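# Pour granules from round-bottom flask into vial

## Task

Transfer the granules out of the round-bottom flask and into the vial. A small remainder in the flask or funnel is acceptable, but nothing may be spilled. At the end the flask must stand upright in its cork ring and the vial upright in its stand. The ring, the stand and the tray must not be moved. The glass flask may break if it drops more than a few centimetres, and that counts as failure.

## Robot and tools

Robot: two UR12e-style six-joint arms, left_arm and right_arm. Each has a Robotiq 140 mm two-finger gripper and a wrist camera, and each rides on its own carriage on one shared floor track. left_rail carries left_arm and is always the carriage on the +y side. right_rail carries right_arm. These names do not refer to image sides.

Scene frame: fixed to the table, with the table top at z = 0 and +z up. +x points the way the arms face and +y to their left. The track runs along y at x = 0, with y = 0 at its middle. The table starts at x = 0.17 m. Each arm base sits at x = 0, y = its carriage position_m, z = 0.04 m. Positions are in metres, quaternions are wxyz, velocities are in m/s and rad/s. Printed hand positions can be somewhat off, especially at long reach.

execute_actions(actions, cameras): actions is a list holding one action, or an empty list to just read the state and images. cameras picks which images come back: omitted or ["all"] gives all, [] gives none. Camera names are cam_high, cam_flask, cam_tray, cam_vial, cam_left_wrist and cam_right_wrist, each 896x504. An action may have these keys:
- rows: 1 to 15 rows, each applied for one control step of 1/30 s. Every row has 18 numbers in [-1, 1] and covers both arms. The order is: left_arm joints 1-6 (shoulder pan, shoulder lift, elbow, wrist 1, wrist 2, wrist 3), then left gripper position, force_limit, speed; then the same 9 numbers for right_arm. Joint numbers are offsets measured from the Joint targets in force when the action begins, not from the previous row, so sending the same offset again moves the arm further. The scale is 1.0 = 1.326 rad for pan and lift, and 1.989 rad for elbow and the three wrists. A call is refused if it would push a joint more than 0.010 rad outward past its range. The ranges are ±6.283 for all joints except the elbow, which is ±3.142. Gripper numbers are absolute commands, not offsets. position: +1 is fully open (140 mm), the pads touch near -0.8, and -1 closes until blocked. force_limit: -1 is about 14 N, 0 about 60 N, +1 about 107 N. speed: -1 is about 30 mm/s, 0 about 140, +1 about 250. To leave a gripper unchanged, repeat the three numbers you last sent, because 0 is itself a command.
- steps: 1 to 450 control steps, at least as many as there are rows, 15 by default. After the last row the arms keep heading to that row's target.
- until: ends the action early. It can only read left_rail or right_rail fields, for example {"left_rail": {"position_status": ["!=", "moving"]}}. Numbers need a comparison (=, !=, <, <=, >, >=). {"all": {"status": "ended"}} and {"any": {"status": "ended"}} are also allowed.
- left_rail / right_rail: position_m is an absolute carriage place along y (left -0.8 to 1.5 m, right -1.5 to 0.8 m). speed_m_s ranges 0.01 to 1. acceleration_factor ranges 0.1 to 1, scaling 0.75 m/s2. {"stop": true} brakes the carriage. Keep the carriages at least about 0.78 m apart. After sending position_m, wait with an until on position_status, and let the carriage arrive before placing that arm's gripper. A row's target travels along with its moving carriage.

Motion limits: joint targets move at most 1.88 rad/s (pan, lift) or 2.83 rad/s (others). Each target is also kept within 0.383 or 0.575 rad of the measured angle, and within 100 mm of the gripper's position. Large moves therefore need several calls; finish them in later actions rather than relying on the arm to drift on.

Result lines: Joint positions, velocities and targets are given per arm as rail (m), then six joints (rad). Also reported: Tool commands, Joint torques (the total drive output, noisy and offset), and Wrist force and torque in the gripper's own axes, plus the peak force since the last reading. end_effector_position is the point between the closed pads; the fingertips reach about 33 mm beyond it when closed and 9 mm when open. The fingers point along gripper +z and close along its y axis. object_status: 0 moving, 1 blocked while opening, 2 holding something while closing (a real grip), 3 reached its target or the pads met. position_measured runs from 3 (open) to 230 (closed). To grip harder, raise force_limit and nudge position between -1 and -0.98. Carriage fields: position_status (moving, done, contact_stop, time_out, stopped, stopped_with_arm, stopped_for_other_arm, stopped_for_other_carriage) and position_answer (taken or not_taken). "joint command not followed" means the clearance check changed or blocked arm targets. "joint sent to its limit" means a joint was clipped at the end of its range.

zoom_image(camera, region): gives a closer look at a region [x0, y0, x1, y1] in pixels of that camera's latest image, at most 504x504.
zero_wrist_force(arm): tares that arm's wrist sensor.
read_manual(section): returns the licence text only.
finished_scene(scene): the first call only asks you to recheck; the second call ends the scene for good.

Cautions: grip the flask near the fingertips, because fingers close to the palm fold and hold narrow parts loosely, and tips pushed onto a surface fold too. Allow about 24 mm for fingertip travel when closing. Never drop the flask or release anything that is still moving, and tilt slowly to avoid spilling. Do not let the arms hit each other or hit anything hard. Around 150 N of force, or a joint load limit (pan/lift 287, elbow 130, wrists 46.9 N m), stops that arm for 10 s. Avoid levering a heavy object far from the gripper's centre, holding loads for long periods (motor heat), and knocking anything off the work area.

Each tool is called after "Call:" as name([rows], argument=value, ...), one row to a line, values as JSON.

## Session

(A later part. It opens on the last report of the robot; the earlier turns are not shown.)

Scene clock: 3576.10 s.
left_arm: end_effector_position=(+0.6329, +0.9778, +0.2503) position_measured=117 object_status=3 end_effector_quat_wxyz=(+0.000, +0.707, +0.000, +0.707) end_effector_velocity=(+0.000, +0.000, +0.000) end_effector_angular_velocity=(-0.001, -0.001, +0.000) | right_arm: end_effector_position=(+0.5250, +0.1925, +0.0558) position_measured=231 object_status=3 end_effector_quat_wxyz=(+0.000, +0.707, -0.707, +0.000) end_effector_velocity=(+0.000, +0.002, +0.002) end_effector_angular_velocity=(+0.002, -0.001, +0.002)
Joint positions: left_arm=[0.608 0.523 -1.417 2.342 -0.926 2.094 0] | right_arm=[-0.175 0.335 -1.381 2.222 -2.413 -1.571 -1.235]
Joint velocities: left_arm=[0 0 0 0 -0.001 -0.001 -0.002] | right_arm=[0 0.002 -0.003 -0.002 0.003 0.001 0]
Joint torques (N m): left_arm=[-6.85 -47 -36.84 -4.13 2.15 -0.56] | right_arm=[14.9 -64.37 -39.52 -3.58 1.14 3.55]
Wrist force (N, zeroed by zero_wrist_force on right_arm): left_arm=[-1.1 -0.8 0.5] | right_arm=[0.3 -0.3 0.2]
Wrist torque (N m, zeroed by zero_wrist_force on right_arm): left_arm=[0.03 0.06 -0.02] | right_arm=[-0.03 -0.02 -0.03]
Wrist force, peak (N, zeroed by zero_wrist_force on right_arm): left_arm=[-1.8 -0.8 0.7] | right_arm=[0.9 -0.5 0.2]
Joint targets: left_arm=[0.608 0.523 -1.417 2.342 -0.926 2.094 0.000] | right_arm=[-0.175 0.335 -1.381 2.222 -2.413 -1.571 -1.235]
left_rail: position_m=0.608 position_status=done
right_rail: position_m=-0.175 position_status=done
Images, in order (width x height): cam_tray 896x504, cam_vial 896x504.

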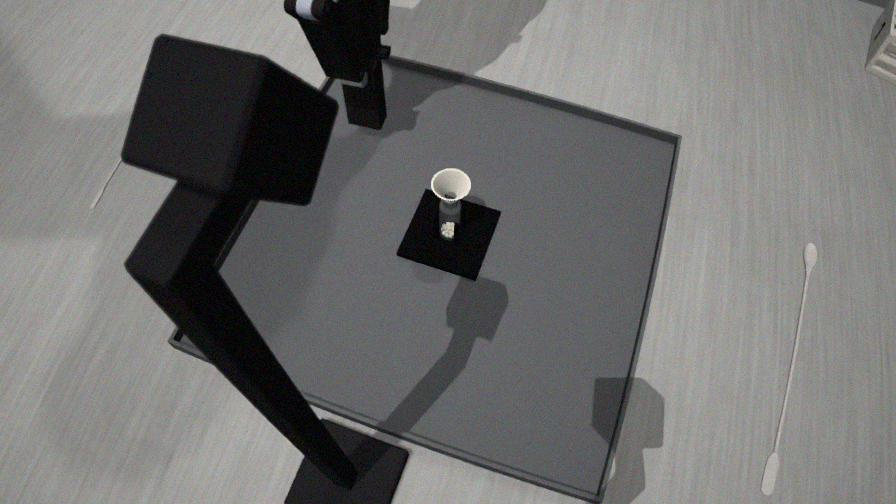

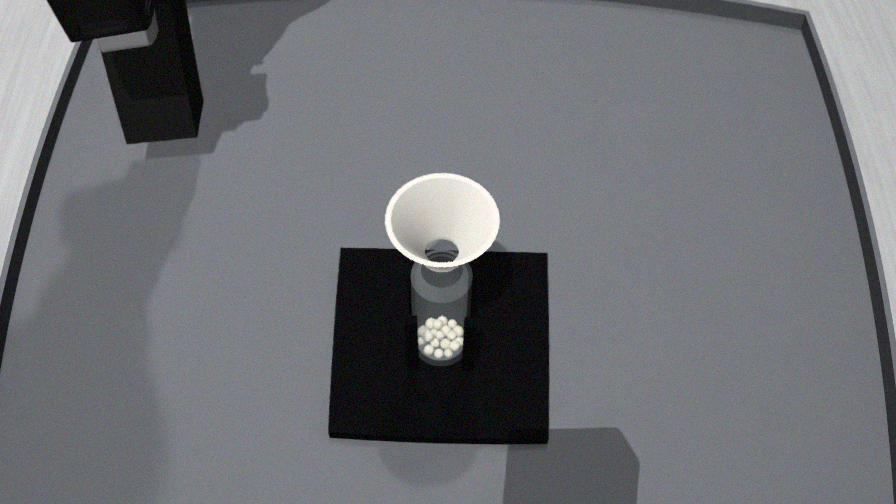

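Call:
execute_actions([
  {"rows": [[0,0,0,0,0,0,0.1,-0.3,-0.8,0,-0.0010720,-0.0003660,0.0010807,0,0,-1,-1,-1],[0,0,0,0,0,0,0.1,-0.3,-0.8,0,-0.0041023,-0.0014006,0.0041354,0,0,-1,-1,-1],[0,0,0,0,0,0,0.1,-0.3,-0.8,0,-0.0087786,-0.0029971,0.0088495,0,0,-1,-1,-1],[0,0,0,0,0,0,0.1,-0.3,-0.8,0,-0.0148054,-0.0050547,0.0149250,0,0,-1,-1,-1],[0,0,0,0,0,0,0.1,-0.3,-0.8,0,-0.0218874,-0.0074726,0.0220642,0,0,-1,-1,-1],[0,0,0,0,0,0,0.1,-0.3,-0.8,0,-0.0297122,-0.0101441,0.0299522,0,0,-1,-1,-1],[0,0,0,0,0,0,0.1,-0.3,-0.8,0,-0.0380096,-0.0129769,0.0383167,0,0,-1,-1,-1],[0,0,0,0,0,0,0.1,-0.3,-0.8,0,-0.0463999,-0.0158415,0.0467748,0,0,-1,-1,-1],[0,0,0,0,0,0,0.1,-0.3,-0.8,0,-0.0546974,-0.0186743,0.0551392,0,0,-1,-1,-1],[0,0,0,0,0,0,0.1,-0.3,-0.8,0,-0.0625222,-0.0213458,0.0630272,0,0,-1,-1,-1],[0,0,0,0,0,0,0.1,-0.3,-0.8,0,-0.0696041,-0.0237637,0.0701664,0,0,-1,-1,-1],[0,0,0,0,0,0,0.1,-0.3,-0.8,0,-0.0756310,-0.0258213,0.0762419,0,0,-1,-1,-1],[0,0,0,0,0,0,0.1,-0.3,-0.8,0,-0.0803072,-0.0274178,0.0809560,0,0,-1,-1,-1],[0,0,0,0,0,0,0.1,-0.3,-0.8,0,-0.0833375,-0.0284524,0.0840108,0,0,-1,-1,-1],[0,0,0,0,0,0,0.1,-0.3,-0.8,0,-0.0844096,-0.0288184,0.0850914,0,0,-1,-1,-1]], "steps": 24},
], cameras=["cam_vial", "cam_tray"])

Call:
zoom_image(camera="cam_vial", region=[40, 60, 264, 204])

Call:
zoom_image(camera="cam_tray", region=[310, 40, 534, 166])

Scene clock: 3608.20 s.
left_arm: end_effector_position=(+0.6329, +0.9778, +0.2503) position_measured=117 object_status=3 end_effector_quat_wxyz=(+0.000, +0.707, +0.000, +0.707) end_effector_velocity=(+0.000, -0.001, +0.000) end_effector_angular_velocity=(+0.000, +0.000, -0.001) | right_arm: end_effector_position=(+0.5235, +0.1919, +0.1352) position_measured=231 object_status=3 end_effector_quat_wxyz=(+0.000, +0.707, -0.707, +0.000) end_effector_velocity=(-0.001, +0.001, +0.003) end_effector_angular_velocity=(+0.001, -0.002, +0.002)
Joint positions: left_arm=[0.608 0.523 -1.417 2.342 -0.926 2.094 0] | right_arm=[-0.175 0.335 -1.493 2.165 -2.244 -1.571 -1.235]
Joint velocities: left_arm=[0 -0.001 0 0 0 0.001 0] | right_arm=[0 0.001 -0.005 -0.001 0.004 0.001 0]
Joint torques (N m): left_arm=[-6.77 -44.94 -36.45 -4 2.17 -0.46] | right_arm=[11.95 -59.82 -44.83 -2.45 0.69 3.41]
Wrist force (N, zeroed by zero_wrist_force on right_arm): left_arm=[-1.0 -0.4 0.8] | right_arm=[0.6 -0.4 -0.2]
Wrist torque (N m, zeroed by zero_wrist_force on right_arm): left_arm=[0.13 0.05 -0.02] | right_arm=[-0.06 -0.10 0.00]
Wrist force, peak (N, zeroed by zero_wrist_force on right_arm): left_arm=[-1.9 -0.7 0.5] | right_arm=[0.5 -0.1 1.7]
Joint targets: left_arm=[0.608 0.523 -1.417 2.342 -0.926 2.094 0.000] | right_arm=[-0.175 0.335 -1.493 2.165 -2.243 -1.571 -1.235]
left_rail: position_m=0.608 position_status=done
right_rail: position_m=-0.175 position_status=done
Images, in order (width x height): cam_tray 896x504, cam_vial 896x504.

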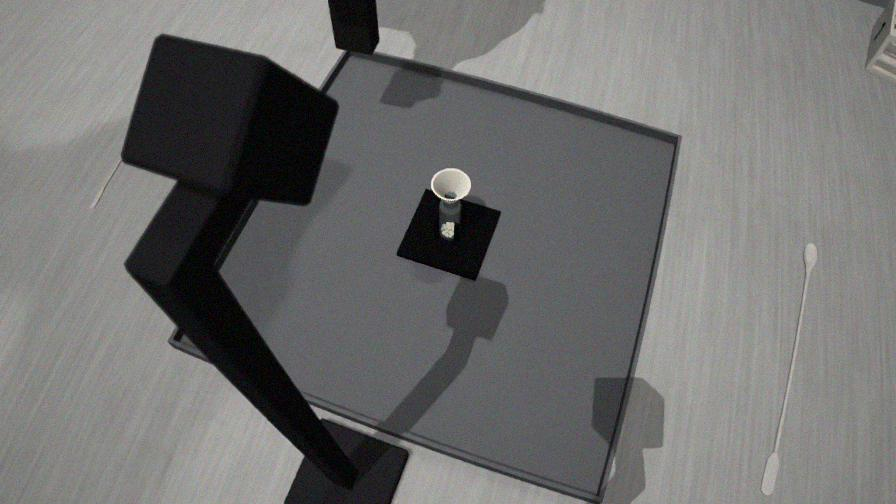

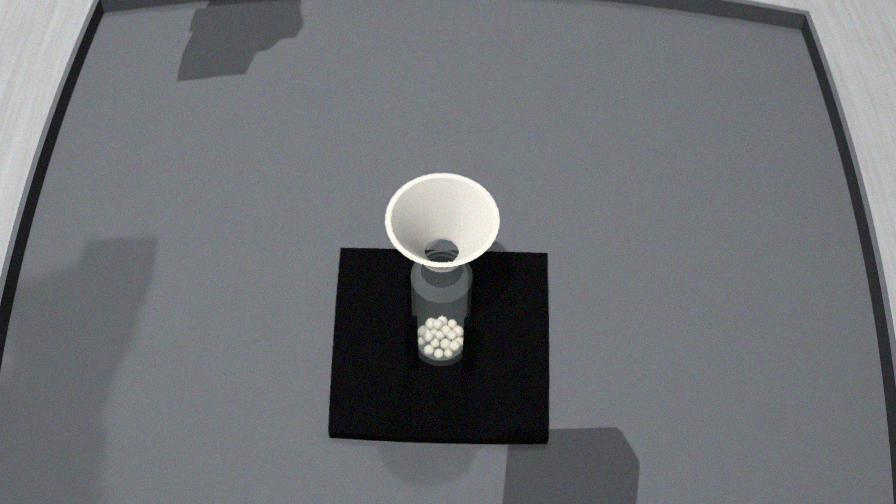

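Scaled by 2.250 from the camera's 896x504 image, which has a finer 1280x720 frame.

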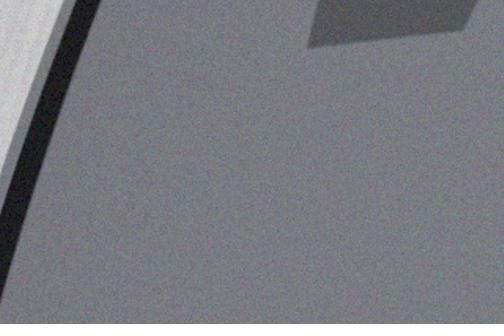

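Scaled by 2.250 from the camera's 896x504 image, which has a finer 1280x720 frame.

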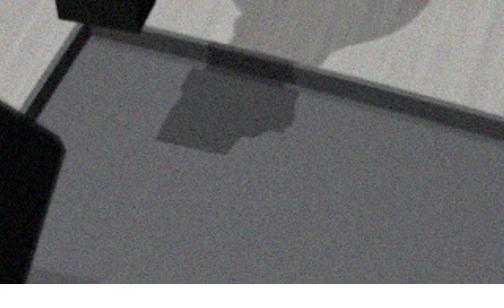

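Call:
execute_actions([
  {"rows": [[0,0,0,0,0,0,0.1,-0.3,-0.8,0.0008003,0.0016573,-0.0013490,0.0002441,0,0.0005335,-1,-1,-1],[0,0,0,0,0,0,0.1,-0.3,-0.8,0.0030625,0.0063422,-0.0051624,0.0009342,0,0.0020417,-1,-1,-1],[0,0,0,0,0,0,0.1,-0.3,-0.8,0.0065535,0.0135718,-0.0110471,0.0019992,0,0.0043690,-1,-1,-1],[0,0,0,0,0,0,0.1,-0.3,-0.8,0.0110528,0.0228894,-0.0186313,0.0033717,0,0.0073685,-1,-1,-1],[0,0,0,0,0,0,0.1,-0.3,-0.8,0.0163397,0.0338382,-0.0275433,0.0049846,0,0.0108932,-1,-1,-1],[0,0,0,0,0,0,0.1,-0.3,-0.8,0.0221812,0.0459354,-0.0373901,0.0067665,0,0.0147875,-1,-1,-1],[0,0,0,0,0,0,0.1,-0.3,-0.8,0.0283755,0.0587634,-0.0478317,0.0086562,0,0.0189171,-1,-1,-1],[0,0,0,0,0,0,0.1,-0.3,-0.8,0.0346392,0.0717349,-0.0583901,0.0105670,0,0.0230929,-1,-1,-1],[0,0,0,0,0,0,0.1,-0.3,-0.8,0.0408335,0.0845629,-0.0688318,0.0124566,0,0.0272224,-1,-1,-1],[0,0,0,0,0,0,0.1,-0.3,-0.8,0.0466750,0.0966601,-0.0786785,0.0142386,0,0.0311168,-1,-1,-1],[0,0,0,0,0,0,0.1,-0.3,-0.8,0.0519619,0.1076089,-0.0875905,0.0158514,0,0.0346414,-1,-1,-1],[0,0,0,0,0,0,0.1,-0.3,-0.8,0.0564611,0.1169265,-0.0951748,0.0172239,0,0.0376409,-1,-1,-1],[0,0,0,0,0,0,0.1,-0.3,-0.8,0.0599521,0.1241561,-0.1010595,0.0182889,0,0.0399683,-1,-1,-1],[0,0,0,0,0,0,0.1,-0.3,-0.8,0.0622144,0.1288410,-0.1048728,0.0189790,0,0.0414764,-1,-1,-1],[0,0,0,0,0,0,0.1,-0.3,-0.8,0.0630147,0.1304983,-0.1062218,0.0192231,0,0.0420099,-1,-1,-1]], "steps": 24},
], cameras=["cam_vial", "cam_tray"])

Call:
zoom_image(camera="cam_vial", region=[300, 40, 580, 200])

Scene clock: 3638.70 s.
left_arm: end_effector_position=(+0.6329, +0.9778, +0.2503) position_measured=117 object_status=3 end_effector_quat_wxyz=(+0.000, +0.707, +0.000, +0.707) end_effector_velocity=(-0.001, +0.000, -0.001) end_effector_angular_velocity=(+0.000, +0.001, +0.000) | right_arm: end_effector_position=(+0.5985, +0.2821, +0.1355) position_measured=231 object_status=3 end_effector_quat_wxyz=(+0.000, +0.707, -0.707, +0.000) end_effector_velocity=(+0.002, +0.002, +0.001) end_effector_angular_velocity=(+0.000, -0.002, +0.000)
Joint positions: left_arm=[0.608 0.523 -1.417 2.342 -0.926 2.094 0] | right_arm=[-0.175 0.419 -1.32 1.954 -2.205 -1.571 -1.152]
Joint velocities: left_arm=[0 0.001 0 0.001 0 0.001 0] | right_arm=[0 0.001 0.002 -0.004 0 -0.001 0.001]
Joint torques (N m): left_arm=[-5.25 -45.87 -36.81 -3.92 2.58 -0.49] | right_arm=[15.88 -54.32 -45.67 -2.52 0.93 4.42]
Wrist force (N, zeroed by zero_wrist_force on right_arm): left_arm=[-1.1 -0.7 0.4] | right_arm=[0.3 -0.4 0.1]
Wrist torque (N m, zeroed by zero_wrist_force on right_arm): left_arm=[0.06 0.07 -0.02] | right_arm=[-0.08 -0.05 -0.09]
Wrist force, peak (N, zeroed by zero_wrist_force on right_arm): left_arm=[-1.8 -0.8 0.7] | right_arm=[2.0 1.1 0.2]
Joint targets: left_arm=[0.608 0.523 -1.417 2.342 -0.926 2.094 0.000] | right_arm=[-0.175 0.419 -1.320 1.954 -2.205 -1.571 -1.152]
left_rail: position_m=0.608 position_status=done
right_rail: position_m=-0.175 position_status=done
Images, in order (width x height): cam_tray 896x504, cam_vial 896x504.

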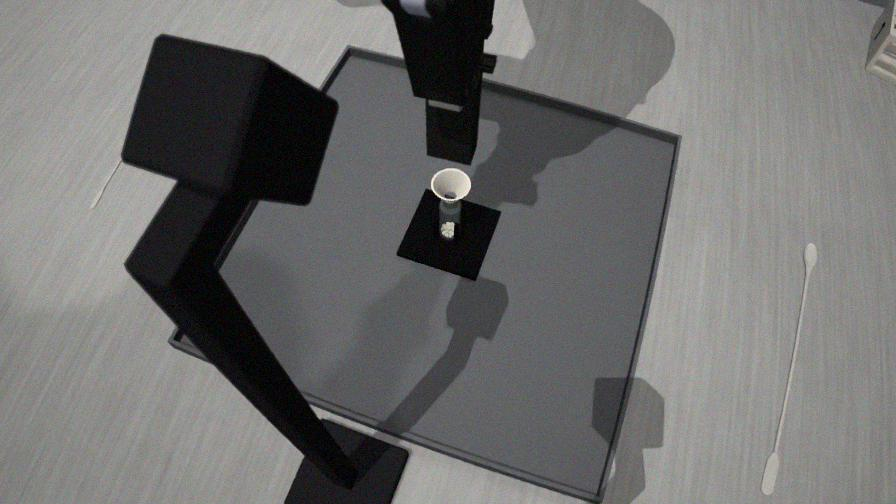

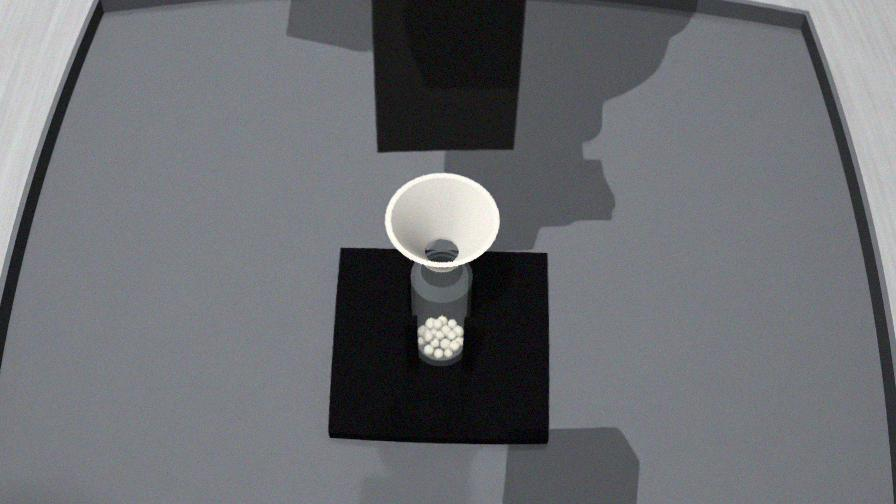

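Scaled by 1.800 from the camera's 896x504 image, which has a finer 1280x720 frame.

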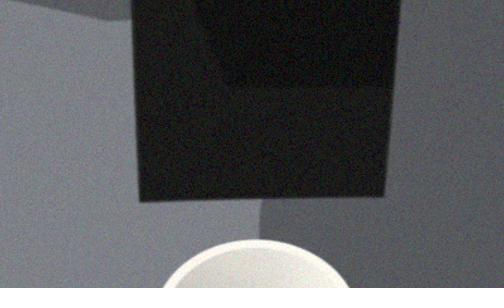

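Call:
execute_actions([
  {"rows": [[0,0,0,0,0,0,0.1,-0.3,-0.8,0,0.0012288,0.0005591,-0.0013783,0,0,-1,-1,-1],[0,0,0,0,0,0,0.1,-0.3,-0.8,0,0.0039321,0.0017890,-0.0044104,0,0,-1,-1,-1],[0,0,0,0,0,0,0.1,-0.3,-0.8,0,0.0078641,0.0035779,-0.0088208,0,0,-1,-1,-1],[0,0,0,0,0,0,0.1,-0.3,-0.8,0,0.0122877,0.0055905,-0.0137826,0,0,-1,-1,-1],[0,0,0,0,0,0,0.1,-0.3,-0.8,0,0.0167113,0.0076031,-0.0187443,0,0,-1,-1,-1],[0,0,0,0,0,0,0.1,-0.3,-0.8,0,0.0206433,0.0093920,-0.0231547,0,0,-1,-1,-1],[0,0,0,0,0,0,0.1,-0.3,-0.8,0,0.0233466,0.0106220,-0.0261869,0,0,-1,-1,-1],[0,0,0,0,0,0,0.1,-0.3,-0.8,0,0.0245754,0.0111810,-0.0275651,0,0,-1,-1,-1],[0,0,0,0,0,0,0.1,-0.3,-0.8,0,0.0245754,0.0111810,-0.0275651,0,0,-1,-1,-1],[0,0,0,0,0,0,0.1,-0.3,-0.8,0,0.0245754,0.0111810,-0.0275651,0,0,-1,-1,-1],[0,0,0,0,0,0,0.1,-0.3,-0.8,0,0.0245754,0.0111810,-0.0275651,0,0,-1,-1,-1],[0,0,0,0,0,0,0.1,-0.3,-0.8,0,0.0245754,0.0111810,-0.0275651,0,0,-1,-1,-1]], "steps": 16},
], cameras=["cam_vial"])

Call:
zoom_image(camera="cam_vial", region=[340, 120, 564, 246])

Scene clock: 3653.47 s.
left_arm: end_effector_position=(+0.6329, +0.9778, +0.2503) position_measured=117 object_status=3 end_effector_quat_wxyz=(+0.000, +0.707, +0.000, +0.707) end_effector_velocity=(+0.001, -0.001, +0.000) end_effector_angular_velocity=(-0.001, +0.000, -0.002) | right_arm: end_effector_position=(+0.5986, +0.2822, +0.1057) position_measured=231 object_status=3 end_effector_quat_wxyz=(+0.000, +0.707, -0.707, +0.000) end_effector_velocity=(+0.001, +0.000, -0.001) end_effector_angular_velocity=(+0.000, -0.002, +0.000)
Joint positions: left_arm=[0.608 0.523 -1.417 2.342 -0.926 2.094 0] | right_arm=[-0.175 0.419 -1.288 1.976 -2.26 -1.571 -1.152]
Joint velocities: left_arm=[0 -0.001 0 0 0 0.001 -0.001] | right_arm=[0 -0.001 0.001 0.001 -0.004 0 -0.001]
Joint torques (N m): left_arm=[-6.63 -46.25 -36.41 -3.74 2.28 -0.34] | right_arm=[17.48 -54.02 -31.68 -6.86 1.35 4.07]
Wrist force (N, zeroed by zero_wrist_force on right_arm): left_arm=[-1.3 -1.0 0.4] | right_arm=[0.0 -0.3 0.3]
Wrist torque (N m, zeroed by zero_wrist_force on right_arm): left_arm=[0.00 0.12 -0.02] | right_arm=[-0.06 0.00 -0.03]
Wrist force, peak (N, zeroed by zero_wrist_force on right_arm): left_arm=[-1.7 -1.0 0.6] | right_arm=[0.3 -0.5 -1.4]
Joint targets: left_arm=[0.608 0.523 -1.417 2.342 -0.926 2.094 0.000] | right_arm=[-0.175 0.419 -1.288 1.976 -2.260 -1.571 -1.152]
left_rail: position_m=0.608 position_status=done
right_rail: position_m=-0.175 position_status=done
Images, in order (width x height): cam_vial 896x504.

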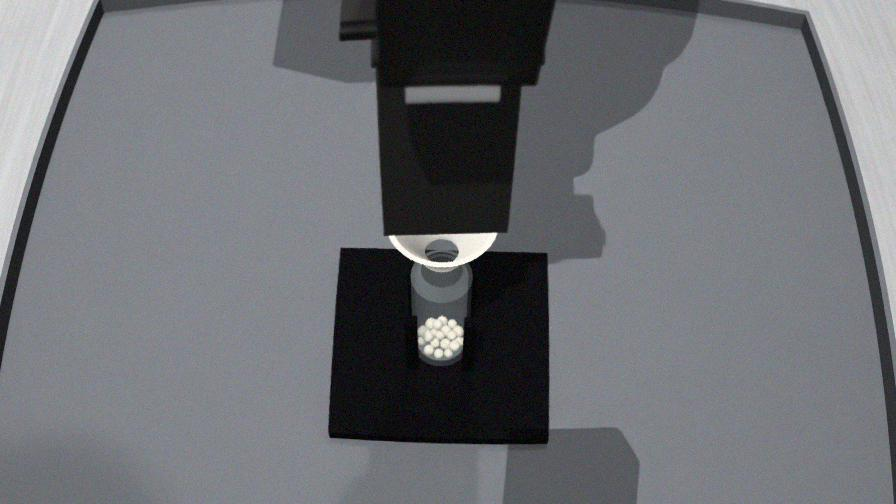

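Scaled by 2.250 from the camera's 896x504 image, which has a finer 1280x720 frame.

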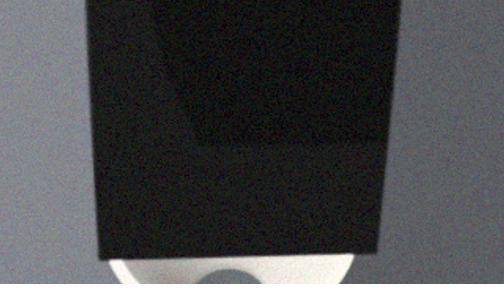

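The gripper is centred just above the funnel rim, so I'll release the bead here.

Call:
execute_actions([
  {"rows": [[0,0,0,0,0,0,0.1,-0.3,-0.8,0,0,0,0,0,0,-0.68,-1,-1]], "steps": 30},
], cameras=["cam_vial"])

Call:
zoom_image(camera="cam_vial", region=[385, 290, 497, 380])

Call:
zoom_image(camera="cam_vial", region=[340, 180, 564, 306])

Scene clock: 3658.37 s.
left_arm: end_effector_position=(+0.6329, +0.9778, +0.2503) position_measured=117 object_status=3 end_effector_quat_wxyz=(+0.000, +0.707, +0.000, +0.707) end_effector_velocity=(+0.000, +0.000, +0.000) end_effector_angular_velocity=(+0.000, +0.000, -0.001) | right_arm: end_effector_position=(+0.5986, +0.2822, +0.1055) position_measured=214 object_status=3 end_effector_quat_wxyz=(+0.000, +0.707, -0.707, +0.000) end_effector_velocity=(+0.001, +0.000, +0.001) end_effector_angular_velocity=(+0.001, -0.002, +0.000)
Joint positions: left_arm=[0.608 0.523 -1.417 2.342 -0.926 2.094 0] | right_arm=[-0.175 0.419 -1.288 1.976 -2.26 -1.571 -1.152]
Joint velocities: left_arm=[0 0 0 0 0 0.001 -0.001] | right_arm=[0 0 -0.001 -0.001 -0.001 0 0]
Joint torques (N m): left_arm=[-5.62 -46.97 -35.53 -4.04 2.21 -0.3] | right_arm=[13.9 -54.46 -40.31 -5.37 0.99 3.96]
Wrist force (N, zeroed by zero_wrist_force on right_arm): left_arm=[-0.7 -0.7 0.5] | right_arm=[0.3 -0.4 0.3]
Wrist torque (N m, zeroed by zero_wrist_force on right_arm): left_arm=[0.07 -0.01 -0.03] | right_arm=[-0.09 -0.06 -0.03]
Wrist force, peak (N, zeroed by zero_wrist_force on right_arm): left_arm=[-1.8 -0.8 0.6] | right_arm=[0.3 -0.6 -0.3]
Joint targets: left_arm=[0.608 0.523 -1.417 2.342 -0.926 2.094 0.000] | right_arm=[-0.175 0.419 -1.288 1.976 -2.260 -1.571 -1.152]
left_rail: position_m=0.608 position_status=done
right_rail: position_m=-0.175 position_status=done
Images, in order (width x height): cam_vial 896x504.

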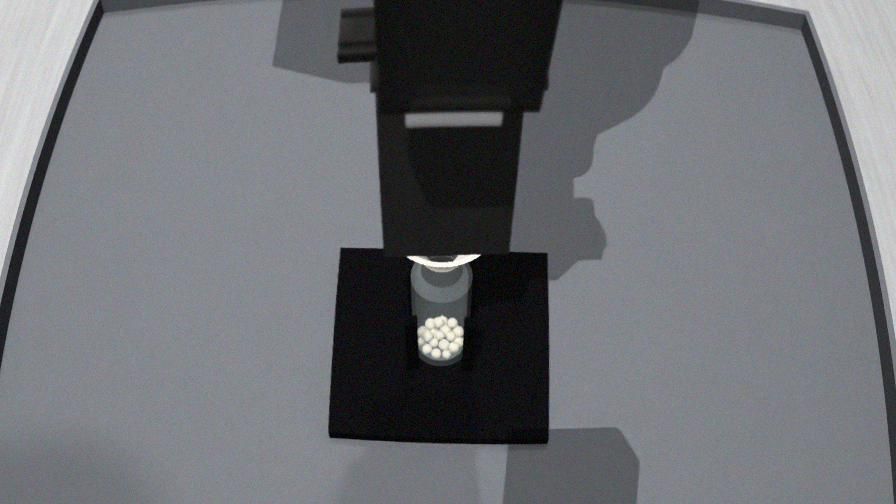

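Scaled by 4.500 from the camera's 896x504 image, which has a finer 1280x720 frame.

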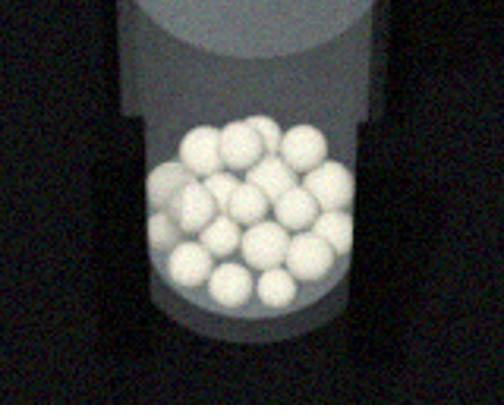

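Scaled by 2.250 from the camera's 896x504 image, which has a finer 1280x720 frame.

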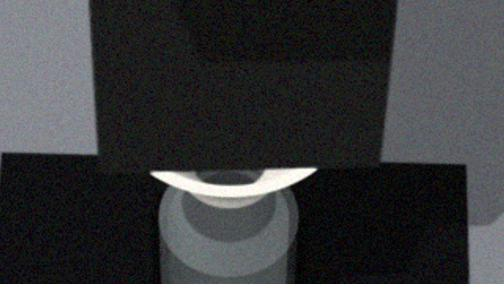

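Call:
execute_actions([
  {"rows": [[0,0,0,0,0,0,0.1,-0.3,-0.8,0,-0.0012288,-0.0005591,0.0013783,0,0,-0.68,-1,-1],[0,0,0,0,0,0,0.1,-0.3,-0.8,0,-0.0039321,-0.0017890,0.0044104,0,0,-0.68,-1,-1],[0,0,0,0,0,0,0.1,-0.3,-0.8,0,-0.0078641,-0.0035779,0.0088208,0,0,-0.68,-1,-1],[0,0,0,0,0,0,0.1,-0.3,-0.8,0,-0.0122877,-0.0055905,0.0137826,0,0,-0.68,-1,-1],[0,0,0,0,0,0,0.1,-0.3,-0.8,0,-0.0167113,-0.0076031,0.0187443,0,0,-0.68,-1,-1],[0,0,0,0,0,0,0.1,-0.3,-0.8,0,-0.0206433,-0.0093920,0.0231547,0,0,-0.68,-1,-1],[0,0,0,0,0,0,0.1,-0.3,-0.8,0,-0.0233466,-0.0106220,0.0261869,0,0,-0.68,-1,-1],[0,0,0,0,0,0,0.1,-0.3,-0.8,0,-0.0245754,-0.0111810,0.0275651,0,0,-0.68,-1,-1]], "steps": 18},
], cameras=["cam_vial"])

Call:
zoom_image(camera="cam_vial", region=[385, 290, 497, 380])

Call:
zoom_image(camera="cam_vial", region=[340, 120, 564, 290])

Scene clock: 3671.57 s.
left_arm: end_effector_position=(+0.6329, +0.9778, +0.2503) position_measured=117 object_status=3 end_effector_quat_wxyz=(+0.000, +0.707, +0.000, +0.707) end_effector_velocity=(+0.000, +0.000, +0.000) end_effector_angular_velocity=(+0.000, -0.001, +0.000) | right_arm: end_effector_position=(+0.5986, +0.2822, +0.1352) position_measured=214 object_status=3 end_effector_quat_wxyz=(+0.000, +0.707, -0.707, +0.000) end_effector_velocity=(+0.002, +0.000, +0.002) end_effector_angular_velocity=(+0.000, -0.001, -0.001)
Joint positions: left_arm=[0.608 0.523 -1.417 2.342 -0.926 2.094 0] | right_arm=[-0.175 0.419 -1.32 1.954 -2.206 -1.571 -1.152]
Joint velocities: left_arm=[0 0 0 -0.001 0 0 0] | right_arm=[0 -0.001 -0.001 -0.003 0.003 0 0]
Joint torques (N m): left_arm=[-6.2 -46.99 -35.92 -3.99 2 -0.34] | right_arm=[14.66 -77.14 -46 -2.27 0.66 3.69]
Wrist force (N, zeroed by zero_wrist_force on right_arm): left_arm=[-1.2 -0.7 0.4] | right_arm=[0.5 -0.4 -0.2]
Wrist torque (N m, zeroed by zero_wrist_force on right_arm): left_arm=[0.06 0.11 -0.02] | right_arm=[-0.09 -0.09 -0.09]
Wrist force, peak (N, zeroed by zero_wrist_force on right_arm): left_arm=[-1.5 -1.0 0.8] | right_arm=[0.1 -0.1 1.8]
Joint targets: left_arm=[0.608 0.523 -1.417 2.342 -0.926 2.094 0.000] | right_arm=[-0.175 0.419 -1.320 1.954 -2.205 -1.571 -1.152]
left_rail: position_m=0.608 position_status=done
right_rail: position_m=-0.175 position_status=done
Images, in order (width x height): cam_vial 896x504.

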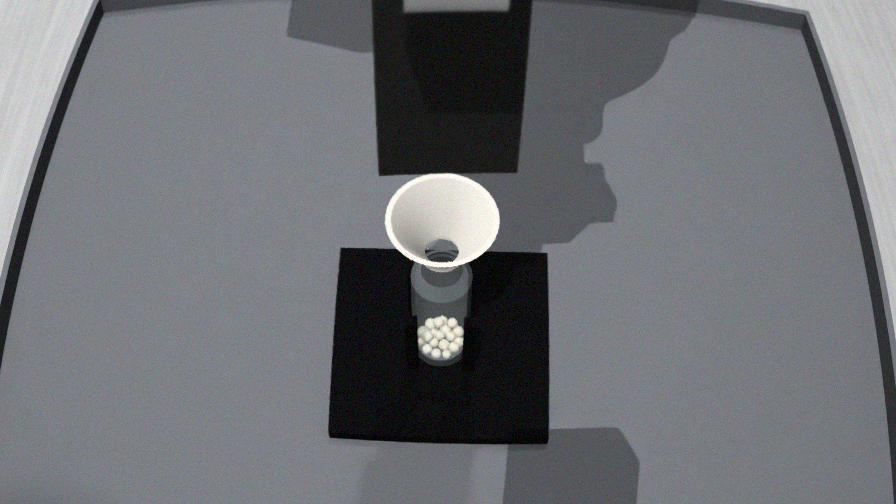

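Scaled by 4.500 from the camera's 896x504 image, which has a finer 1280x720 frame.

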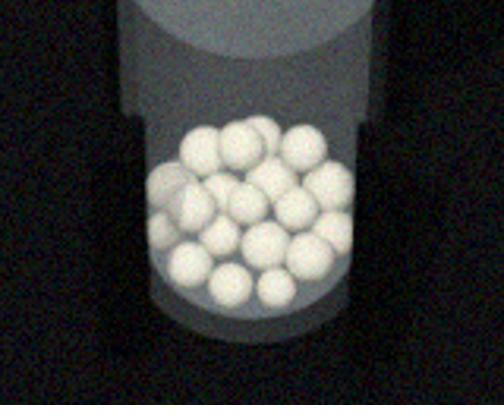

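Scaled by 2.250 from the camera's 896x504 image, which has a finer 1280x720 frame.

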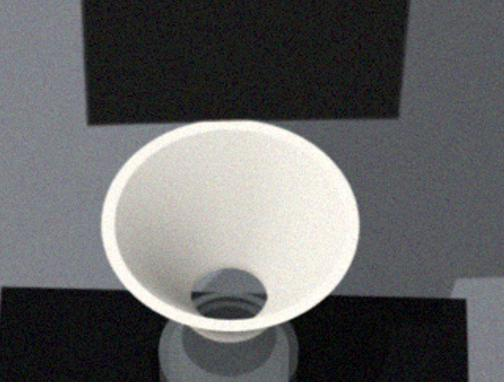

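Call:
execute_actions([
  {"rows": [[0,0,0,0,0,0,0.1,-0.3,-0.8,-0.0008003,-0.0016573,0.0013490,-0.0002441,0,-0.0005335,-0.68,-1,-1],[0,0,0,0,0,0,0.1,-0.3,-0.8,-0.0030625,-0.0063422,0.0051624,-0.0009342,0,-0.0020417,-0.68,-1,-1],[0,0,0,0,0,0,0.1,-0.3,-0.8,-0.0065535,-0.0135718,0.0110471,-0.0019992,0,-0.0043690,-0.68,-1,-1],[0,0,0,0,0,0,0.1,-0.3,-0.8,-0.0110528,-0.0228894,0.0186313,-0.0033717,0,-0.0073685,-0.68,-1,-1],[0,0,0,0,0,0,0.1,-0.3,-0.8,-0.0163397,-0.0338382,0.0275433,-0.0049846,0,-0.0108932,-0.68,-1,-1],[0,0,0,0,0,0,0.1,-0.3,-0.8,-0.0221812,-0.0459354,0.0373901,-0.0067665,0,-0.0147875,-0.68,-1,-1],[0,0,0,0,0,0,0.1,-0.3,-0.8,-0.0283755,-0.0587634,0.0478317,-0.0086562,0,-0.0189171,-0.68,-1,-1],[0,0,0,0,0,0,0.1,-0.3,-0.8,-0.0346392,-0.0717349,0.0583901,-0.0105670,0,-0.0230929,-0.68,-1,-1],[0,0,0,0,0,0,0.1,-0.3,-0.8,-0.0408335,-0.0845629,0.0688318,-0.0124566,0,-0.0272224,-0.68,-1,-1],[0,0,0,0,0,0,0.1,-0.3,-0.8,-0.0466750,-0.0966601,0.0786785,-0.0142386,0,-0.0311168,-0.68,-1,-1],[0,0,0,0,0,0,0.1,-0.3,-0.8,-0.0519619,-0.1076089,0.0875905,-0.0158514,0,-0.0346414,-0.68,-1,-1],[0,0,0,0,0,0,0.1,-0.3,-0.8,-0.0564611,-0.1169265,0.0951748,-0.0172239,0,-0.0376409,-0.68,-1,-1],[0,0,0,0,0,0,0.1,-0.3,-0.8,-0.0599521,-0.1241561,0.1010595,-0.0182889,0,-0.0399683,-0.68,-1,-1],[0,0,0,0,0,0,0.1,-0.3,-0.8,-0.0622144,-0.1288410,0.1048728,-0.0189790,0,-0.0414764,-0.68,-1,-1],[0,0,0,0,0,0,0.1,-0.3,-0.8,-0.0630147,-0.1304983,0.1062218,-0.0192231,0,-0.0420099,-0.68,-1,-1]], "steps": 24},
], cameras=["all"])

Call:
zoom_image(camera="cam_high", region=[460, 285, 600, 425])

Call:
zoom_image(camera="cam_flask", region=[196, 0, 700, 504])

Call:
zoom_image(camera="cam_tray", region=[160, 40, 664, 504])

Scene clock: 3692.30 s.
left_arm: end_effector_position=(+0.6329, +0.9778, +0.2503) position_measured=117 object_status=3 end_effector_quat_wxyz=(+0.000, +0.707, +0.000, +0.707) end_effector_velocity=(+0.000, +0.000, +0.000) end_effector_angular_velocity=(-0.001, +0.000, -0.001) | right_arm: end_effector_position=(+0.5237, +0.1921, +0.1354) position_measured=214 object_status=3 end_effector_quat_wxyz=(+0.000, +0.707, -0.707, +0.000) end_effector_velocity=(-0.002, -0.001, -0.001) end_effector_angular_velocity=(+0.000, +0.001, +0.000)
Joint positions: left_arm=[0.608 0.523 -1.417 2.342 -0.926 2.094 0] | right_arm=[-0.175 0.336 -1.493 2.164 -2.243 -1.571 -1.235]
Joint velocities: left_arm=[0 -0.001 0 0 0 0.001 -0.001] | right_arm=[0 0 -0.003 0.004 -0.001 0 -0.001]
Joint torques (N m): left_arm=[-5.52 -45.44 -35.49 -4.04 2.14 -0.11] | right_arm=[-15.57 -54.86 -31.02 -6.42 1.1 -2.67]
Wrist force (N, zeroed by zero_wrist_force on right_arm): left_arm=[-1.1 -0.7 0.3] | right_arm=[0.6 0.1 -0.1]
Wrist torque (N m, zeroed by zero_wrist_force on right_arm): left_arm=[0.05 0.08 -0.03] | right_arm=[0.03 -0.10 0.00]
Wrist force, peak (N, zeroed by zero_wrist_force on right_arm): left_arm=[-1.8 -0.6 1.0] | right_arm=[2.0 1.6 0.4]
Joint targets: left_arm=[0.608 0.523 -1.417 2.342 -0.926 2.094 0.000] | right_arm=[-0.175 0.335 -1.493 2.165 -2.243 -1.571 -1.235]
left_rail: position_m=0.608 position_status=done
right_rail: position_m=-0.175 position_status=done

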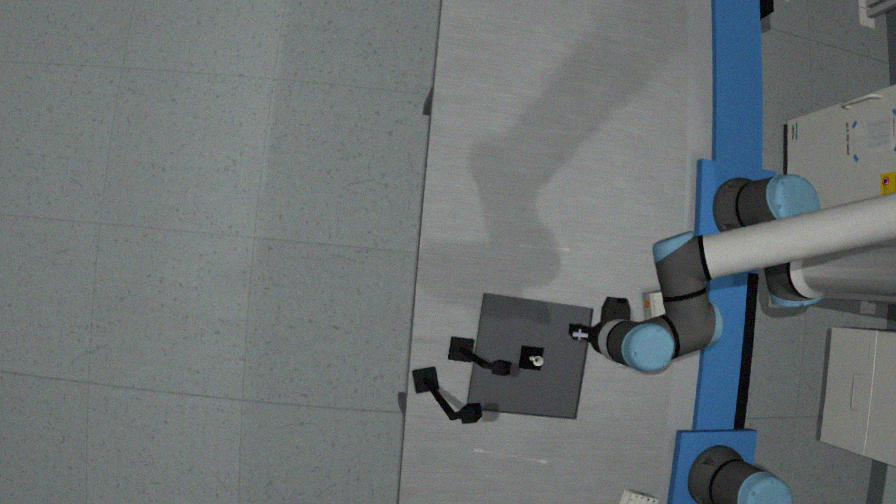

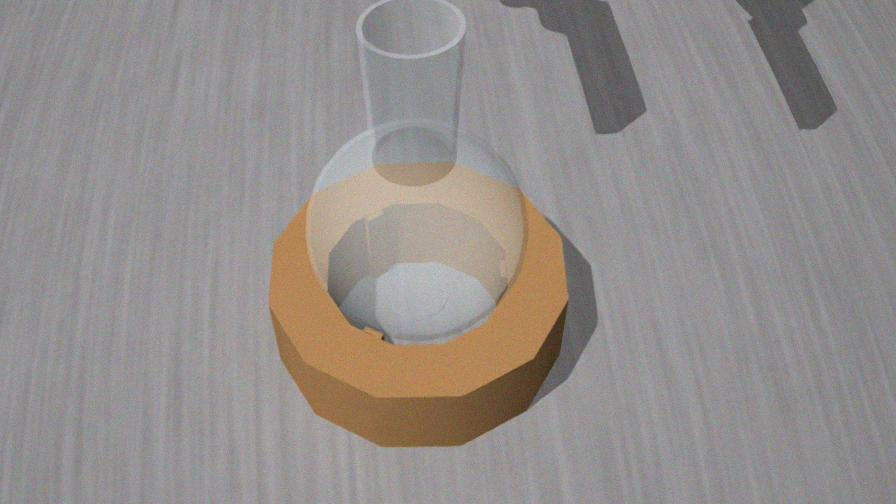

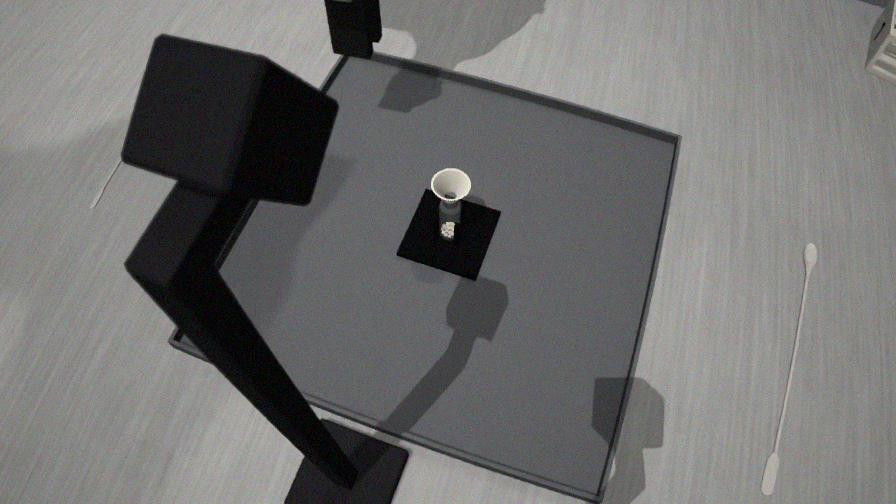

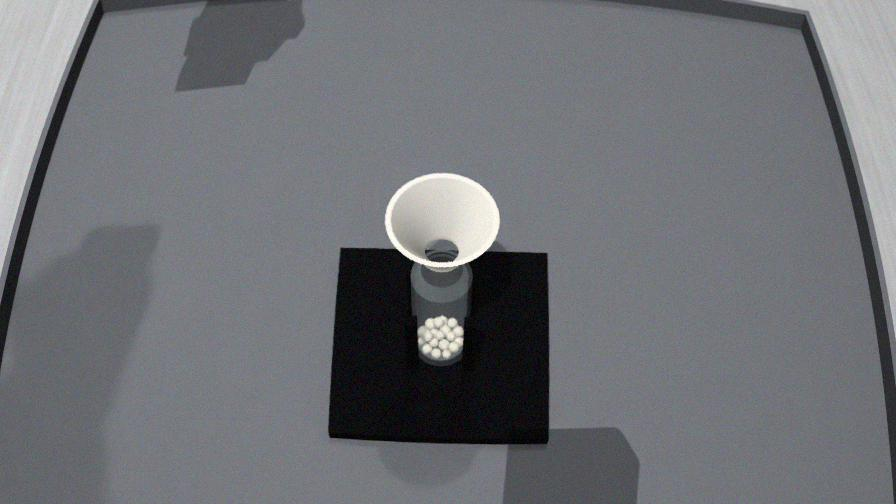

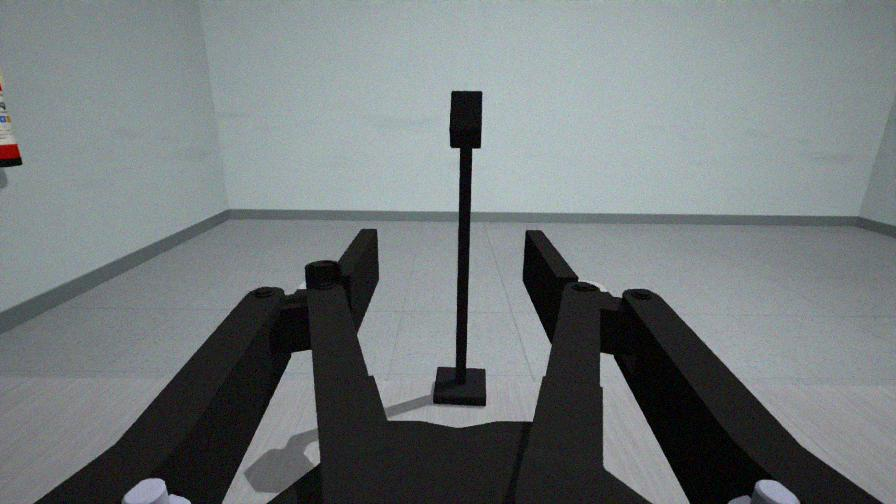

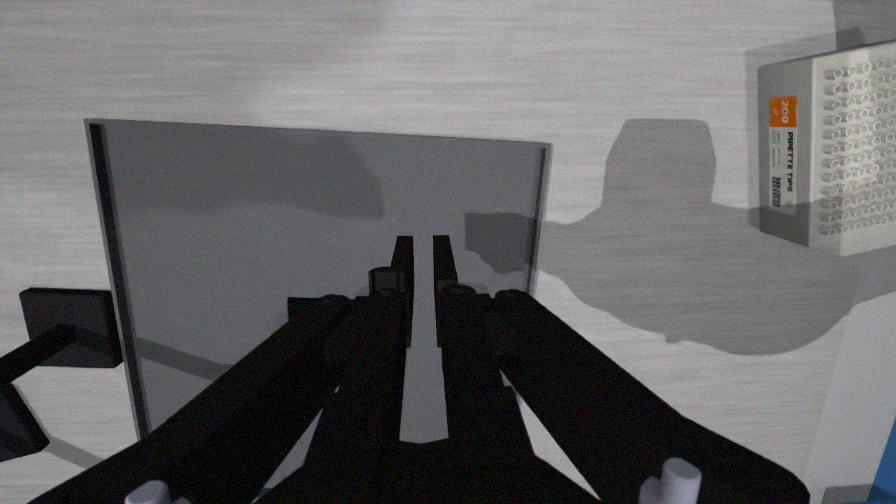

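Scaled by 3.600 from the camera's 896x504 image, which has a finer 1280x720 frame.

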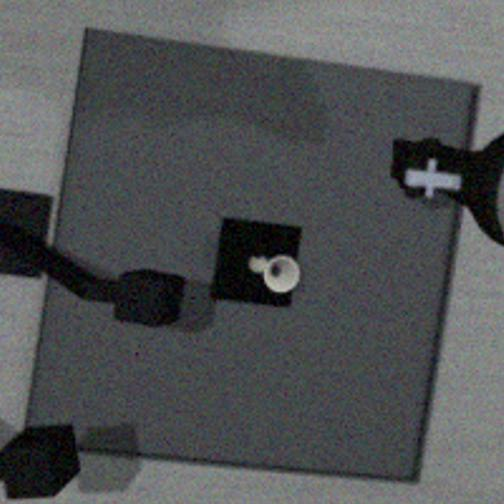

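Scaled by 1.000.

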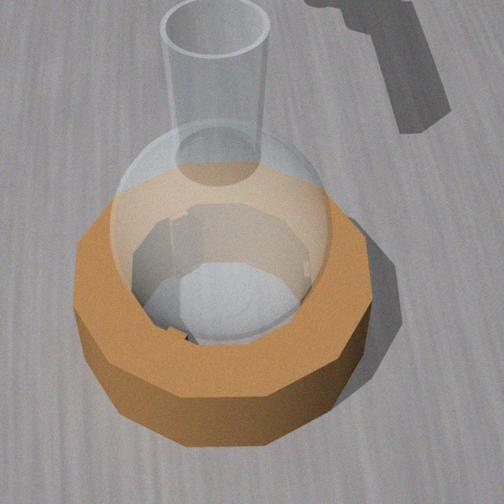

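Scaled by 1.000.

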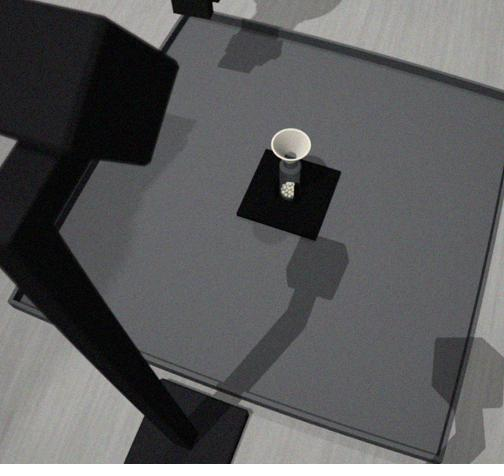

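Call:
zoom_image(camera="cam_high", region=[465, 345, 545, 425])

Call:
zoom_image(camera="cam_high", region=[520, 290, 600, 370])

Scaled by 6.300 from the camera's 896x504 image, which has a finer 1280x720 frame.

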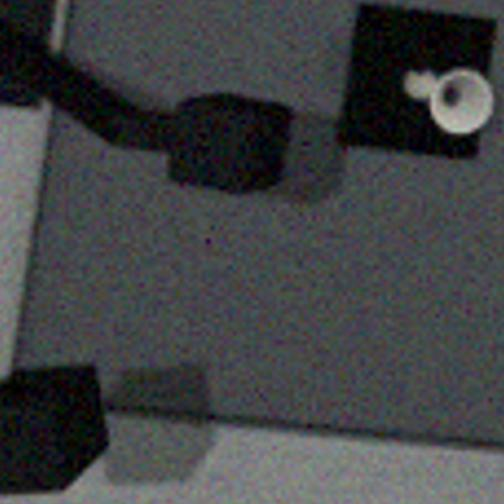

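Scaled by 6.300 from the camera's 896x504 image, which has a finer 1280x720 frame.

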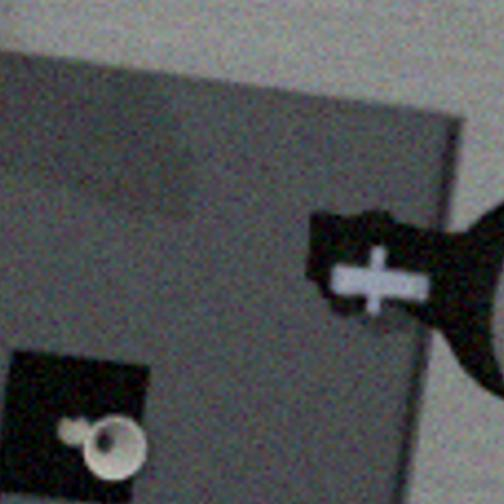

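Call:
finished_scene(scene=1)

This call ended nothing. Check each condition of the task against the scene as it is now, look again where you are not sure, and mend what is not met. Then call finished_scene again.

Call:
finished_scene(scene=1)

The scene is finished: the task was done.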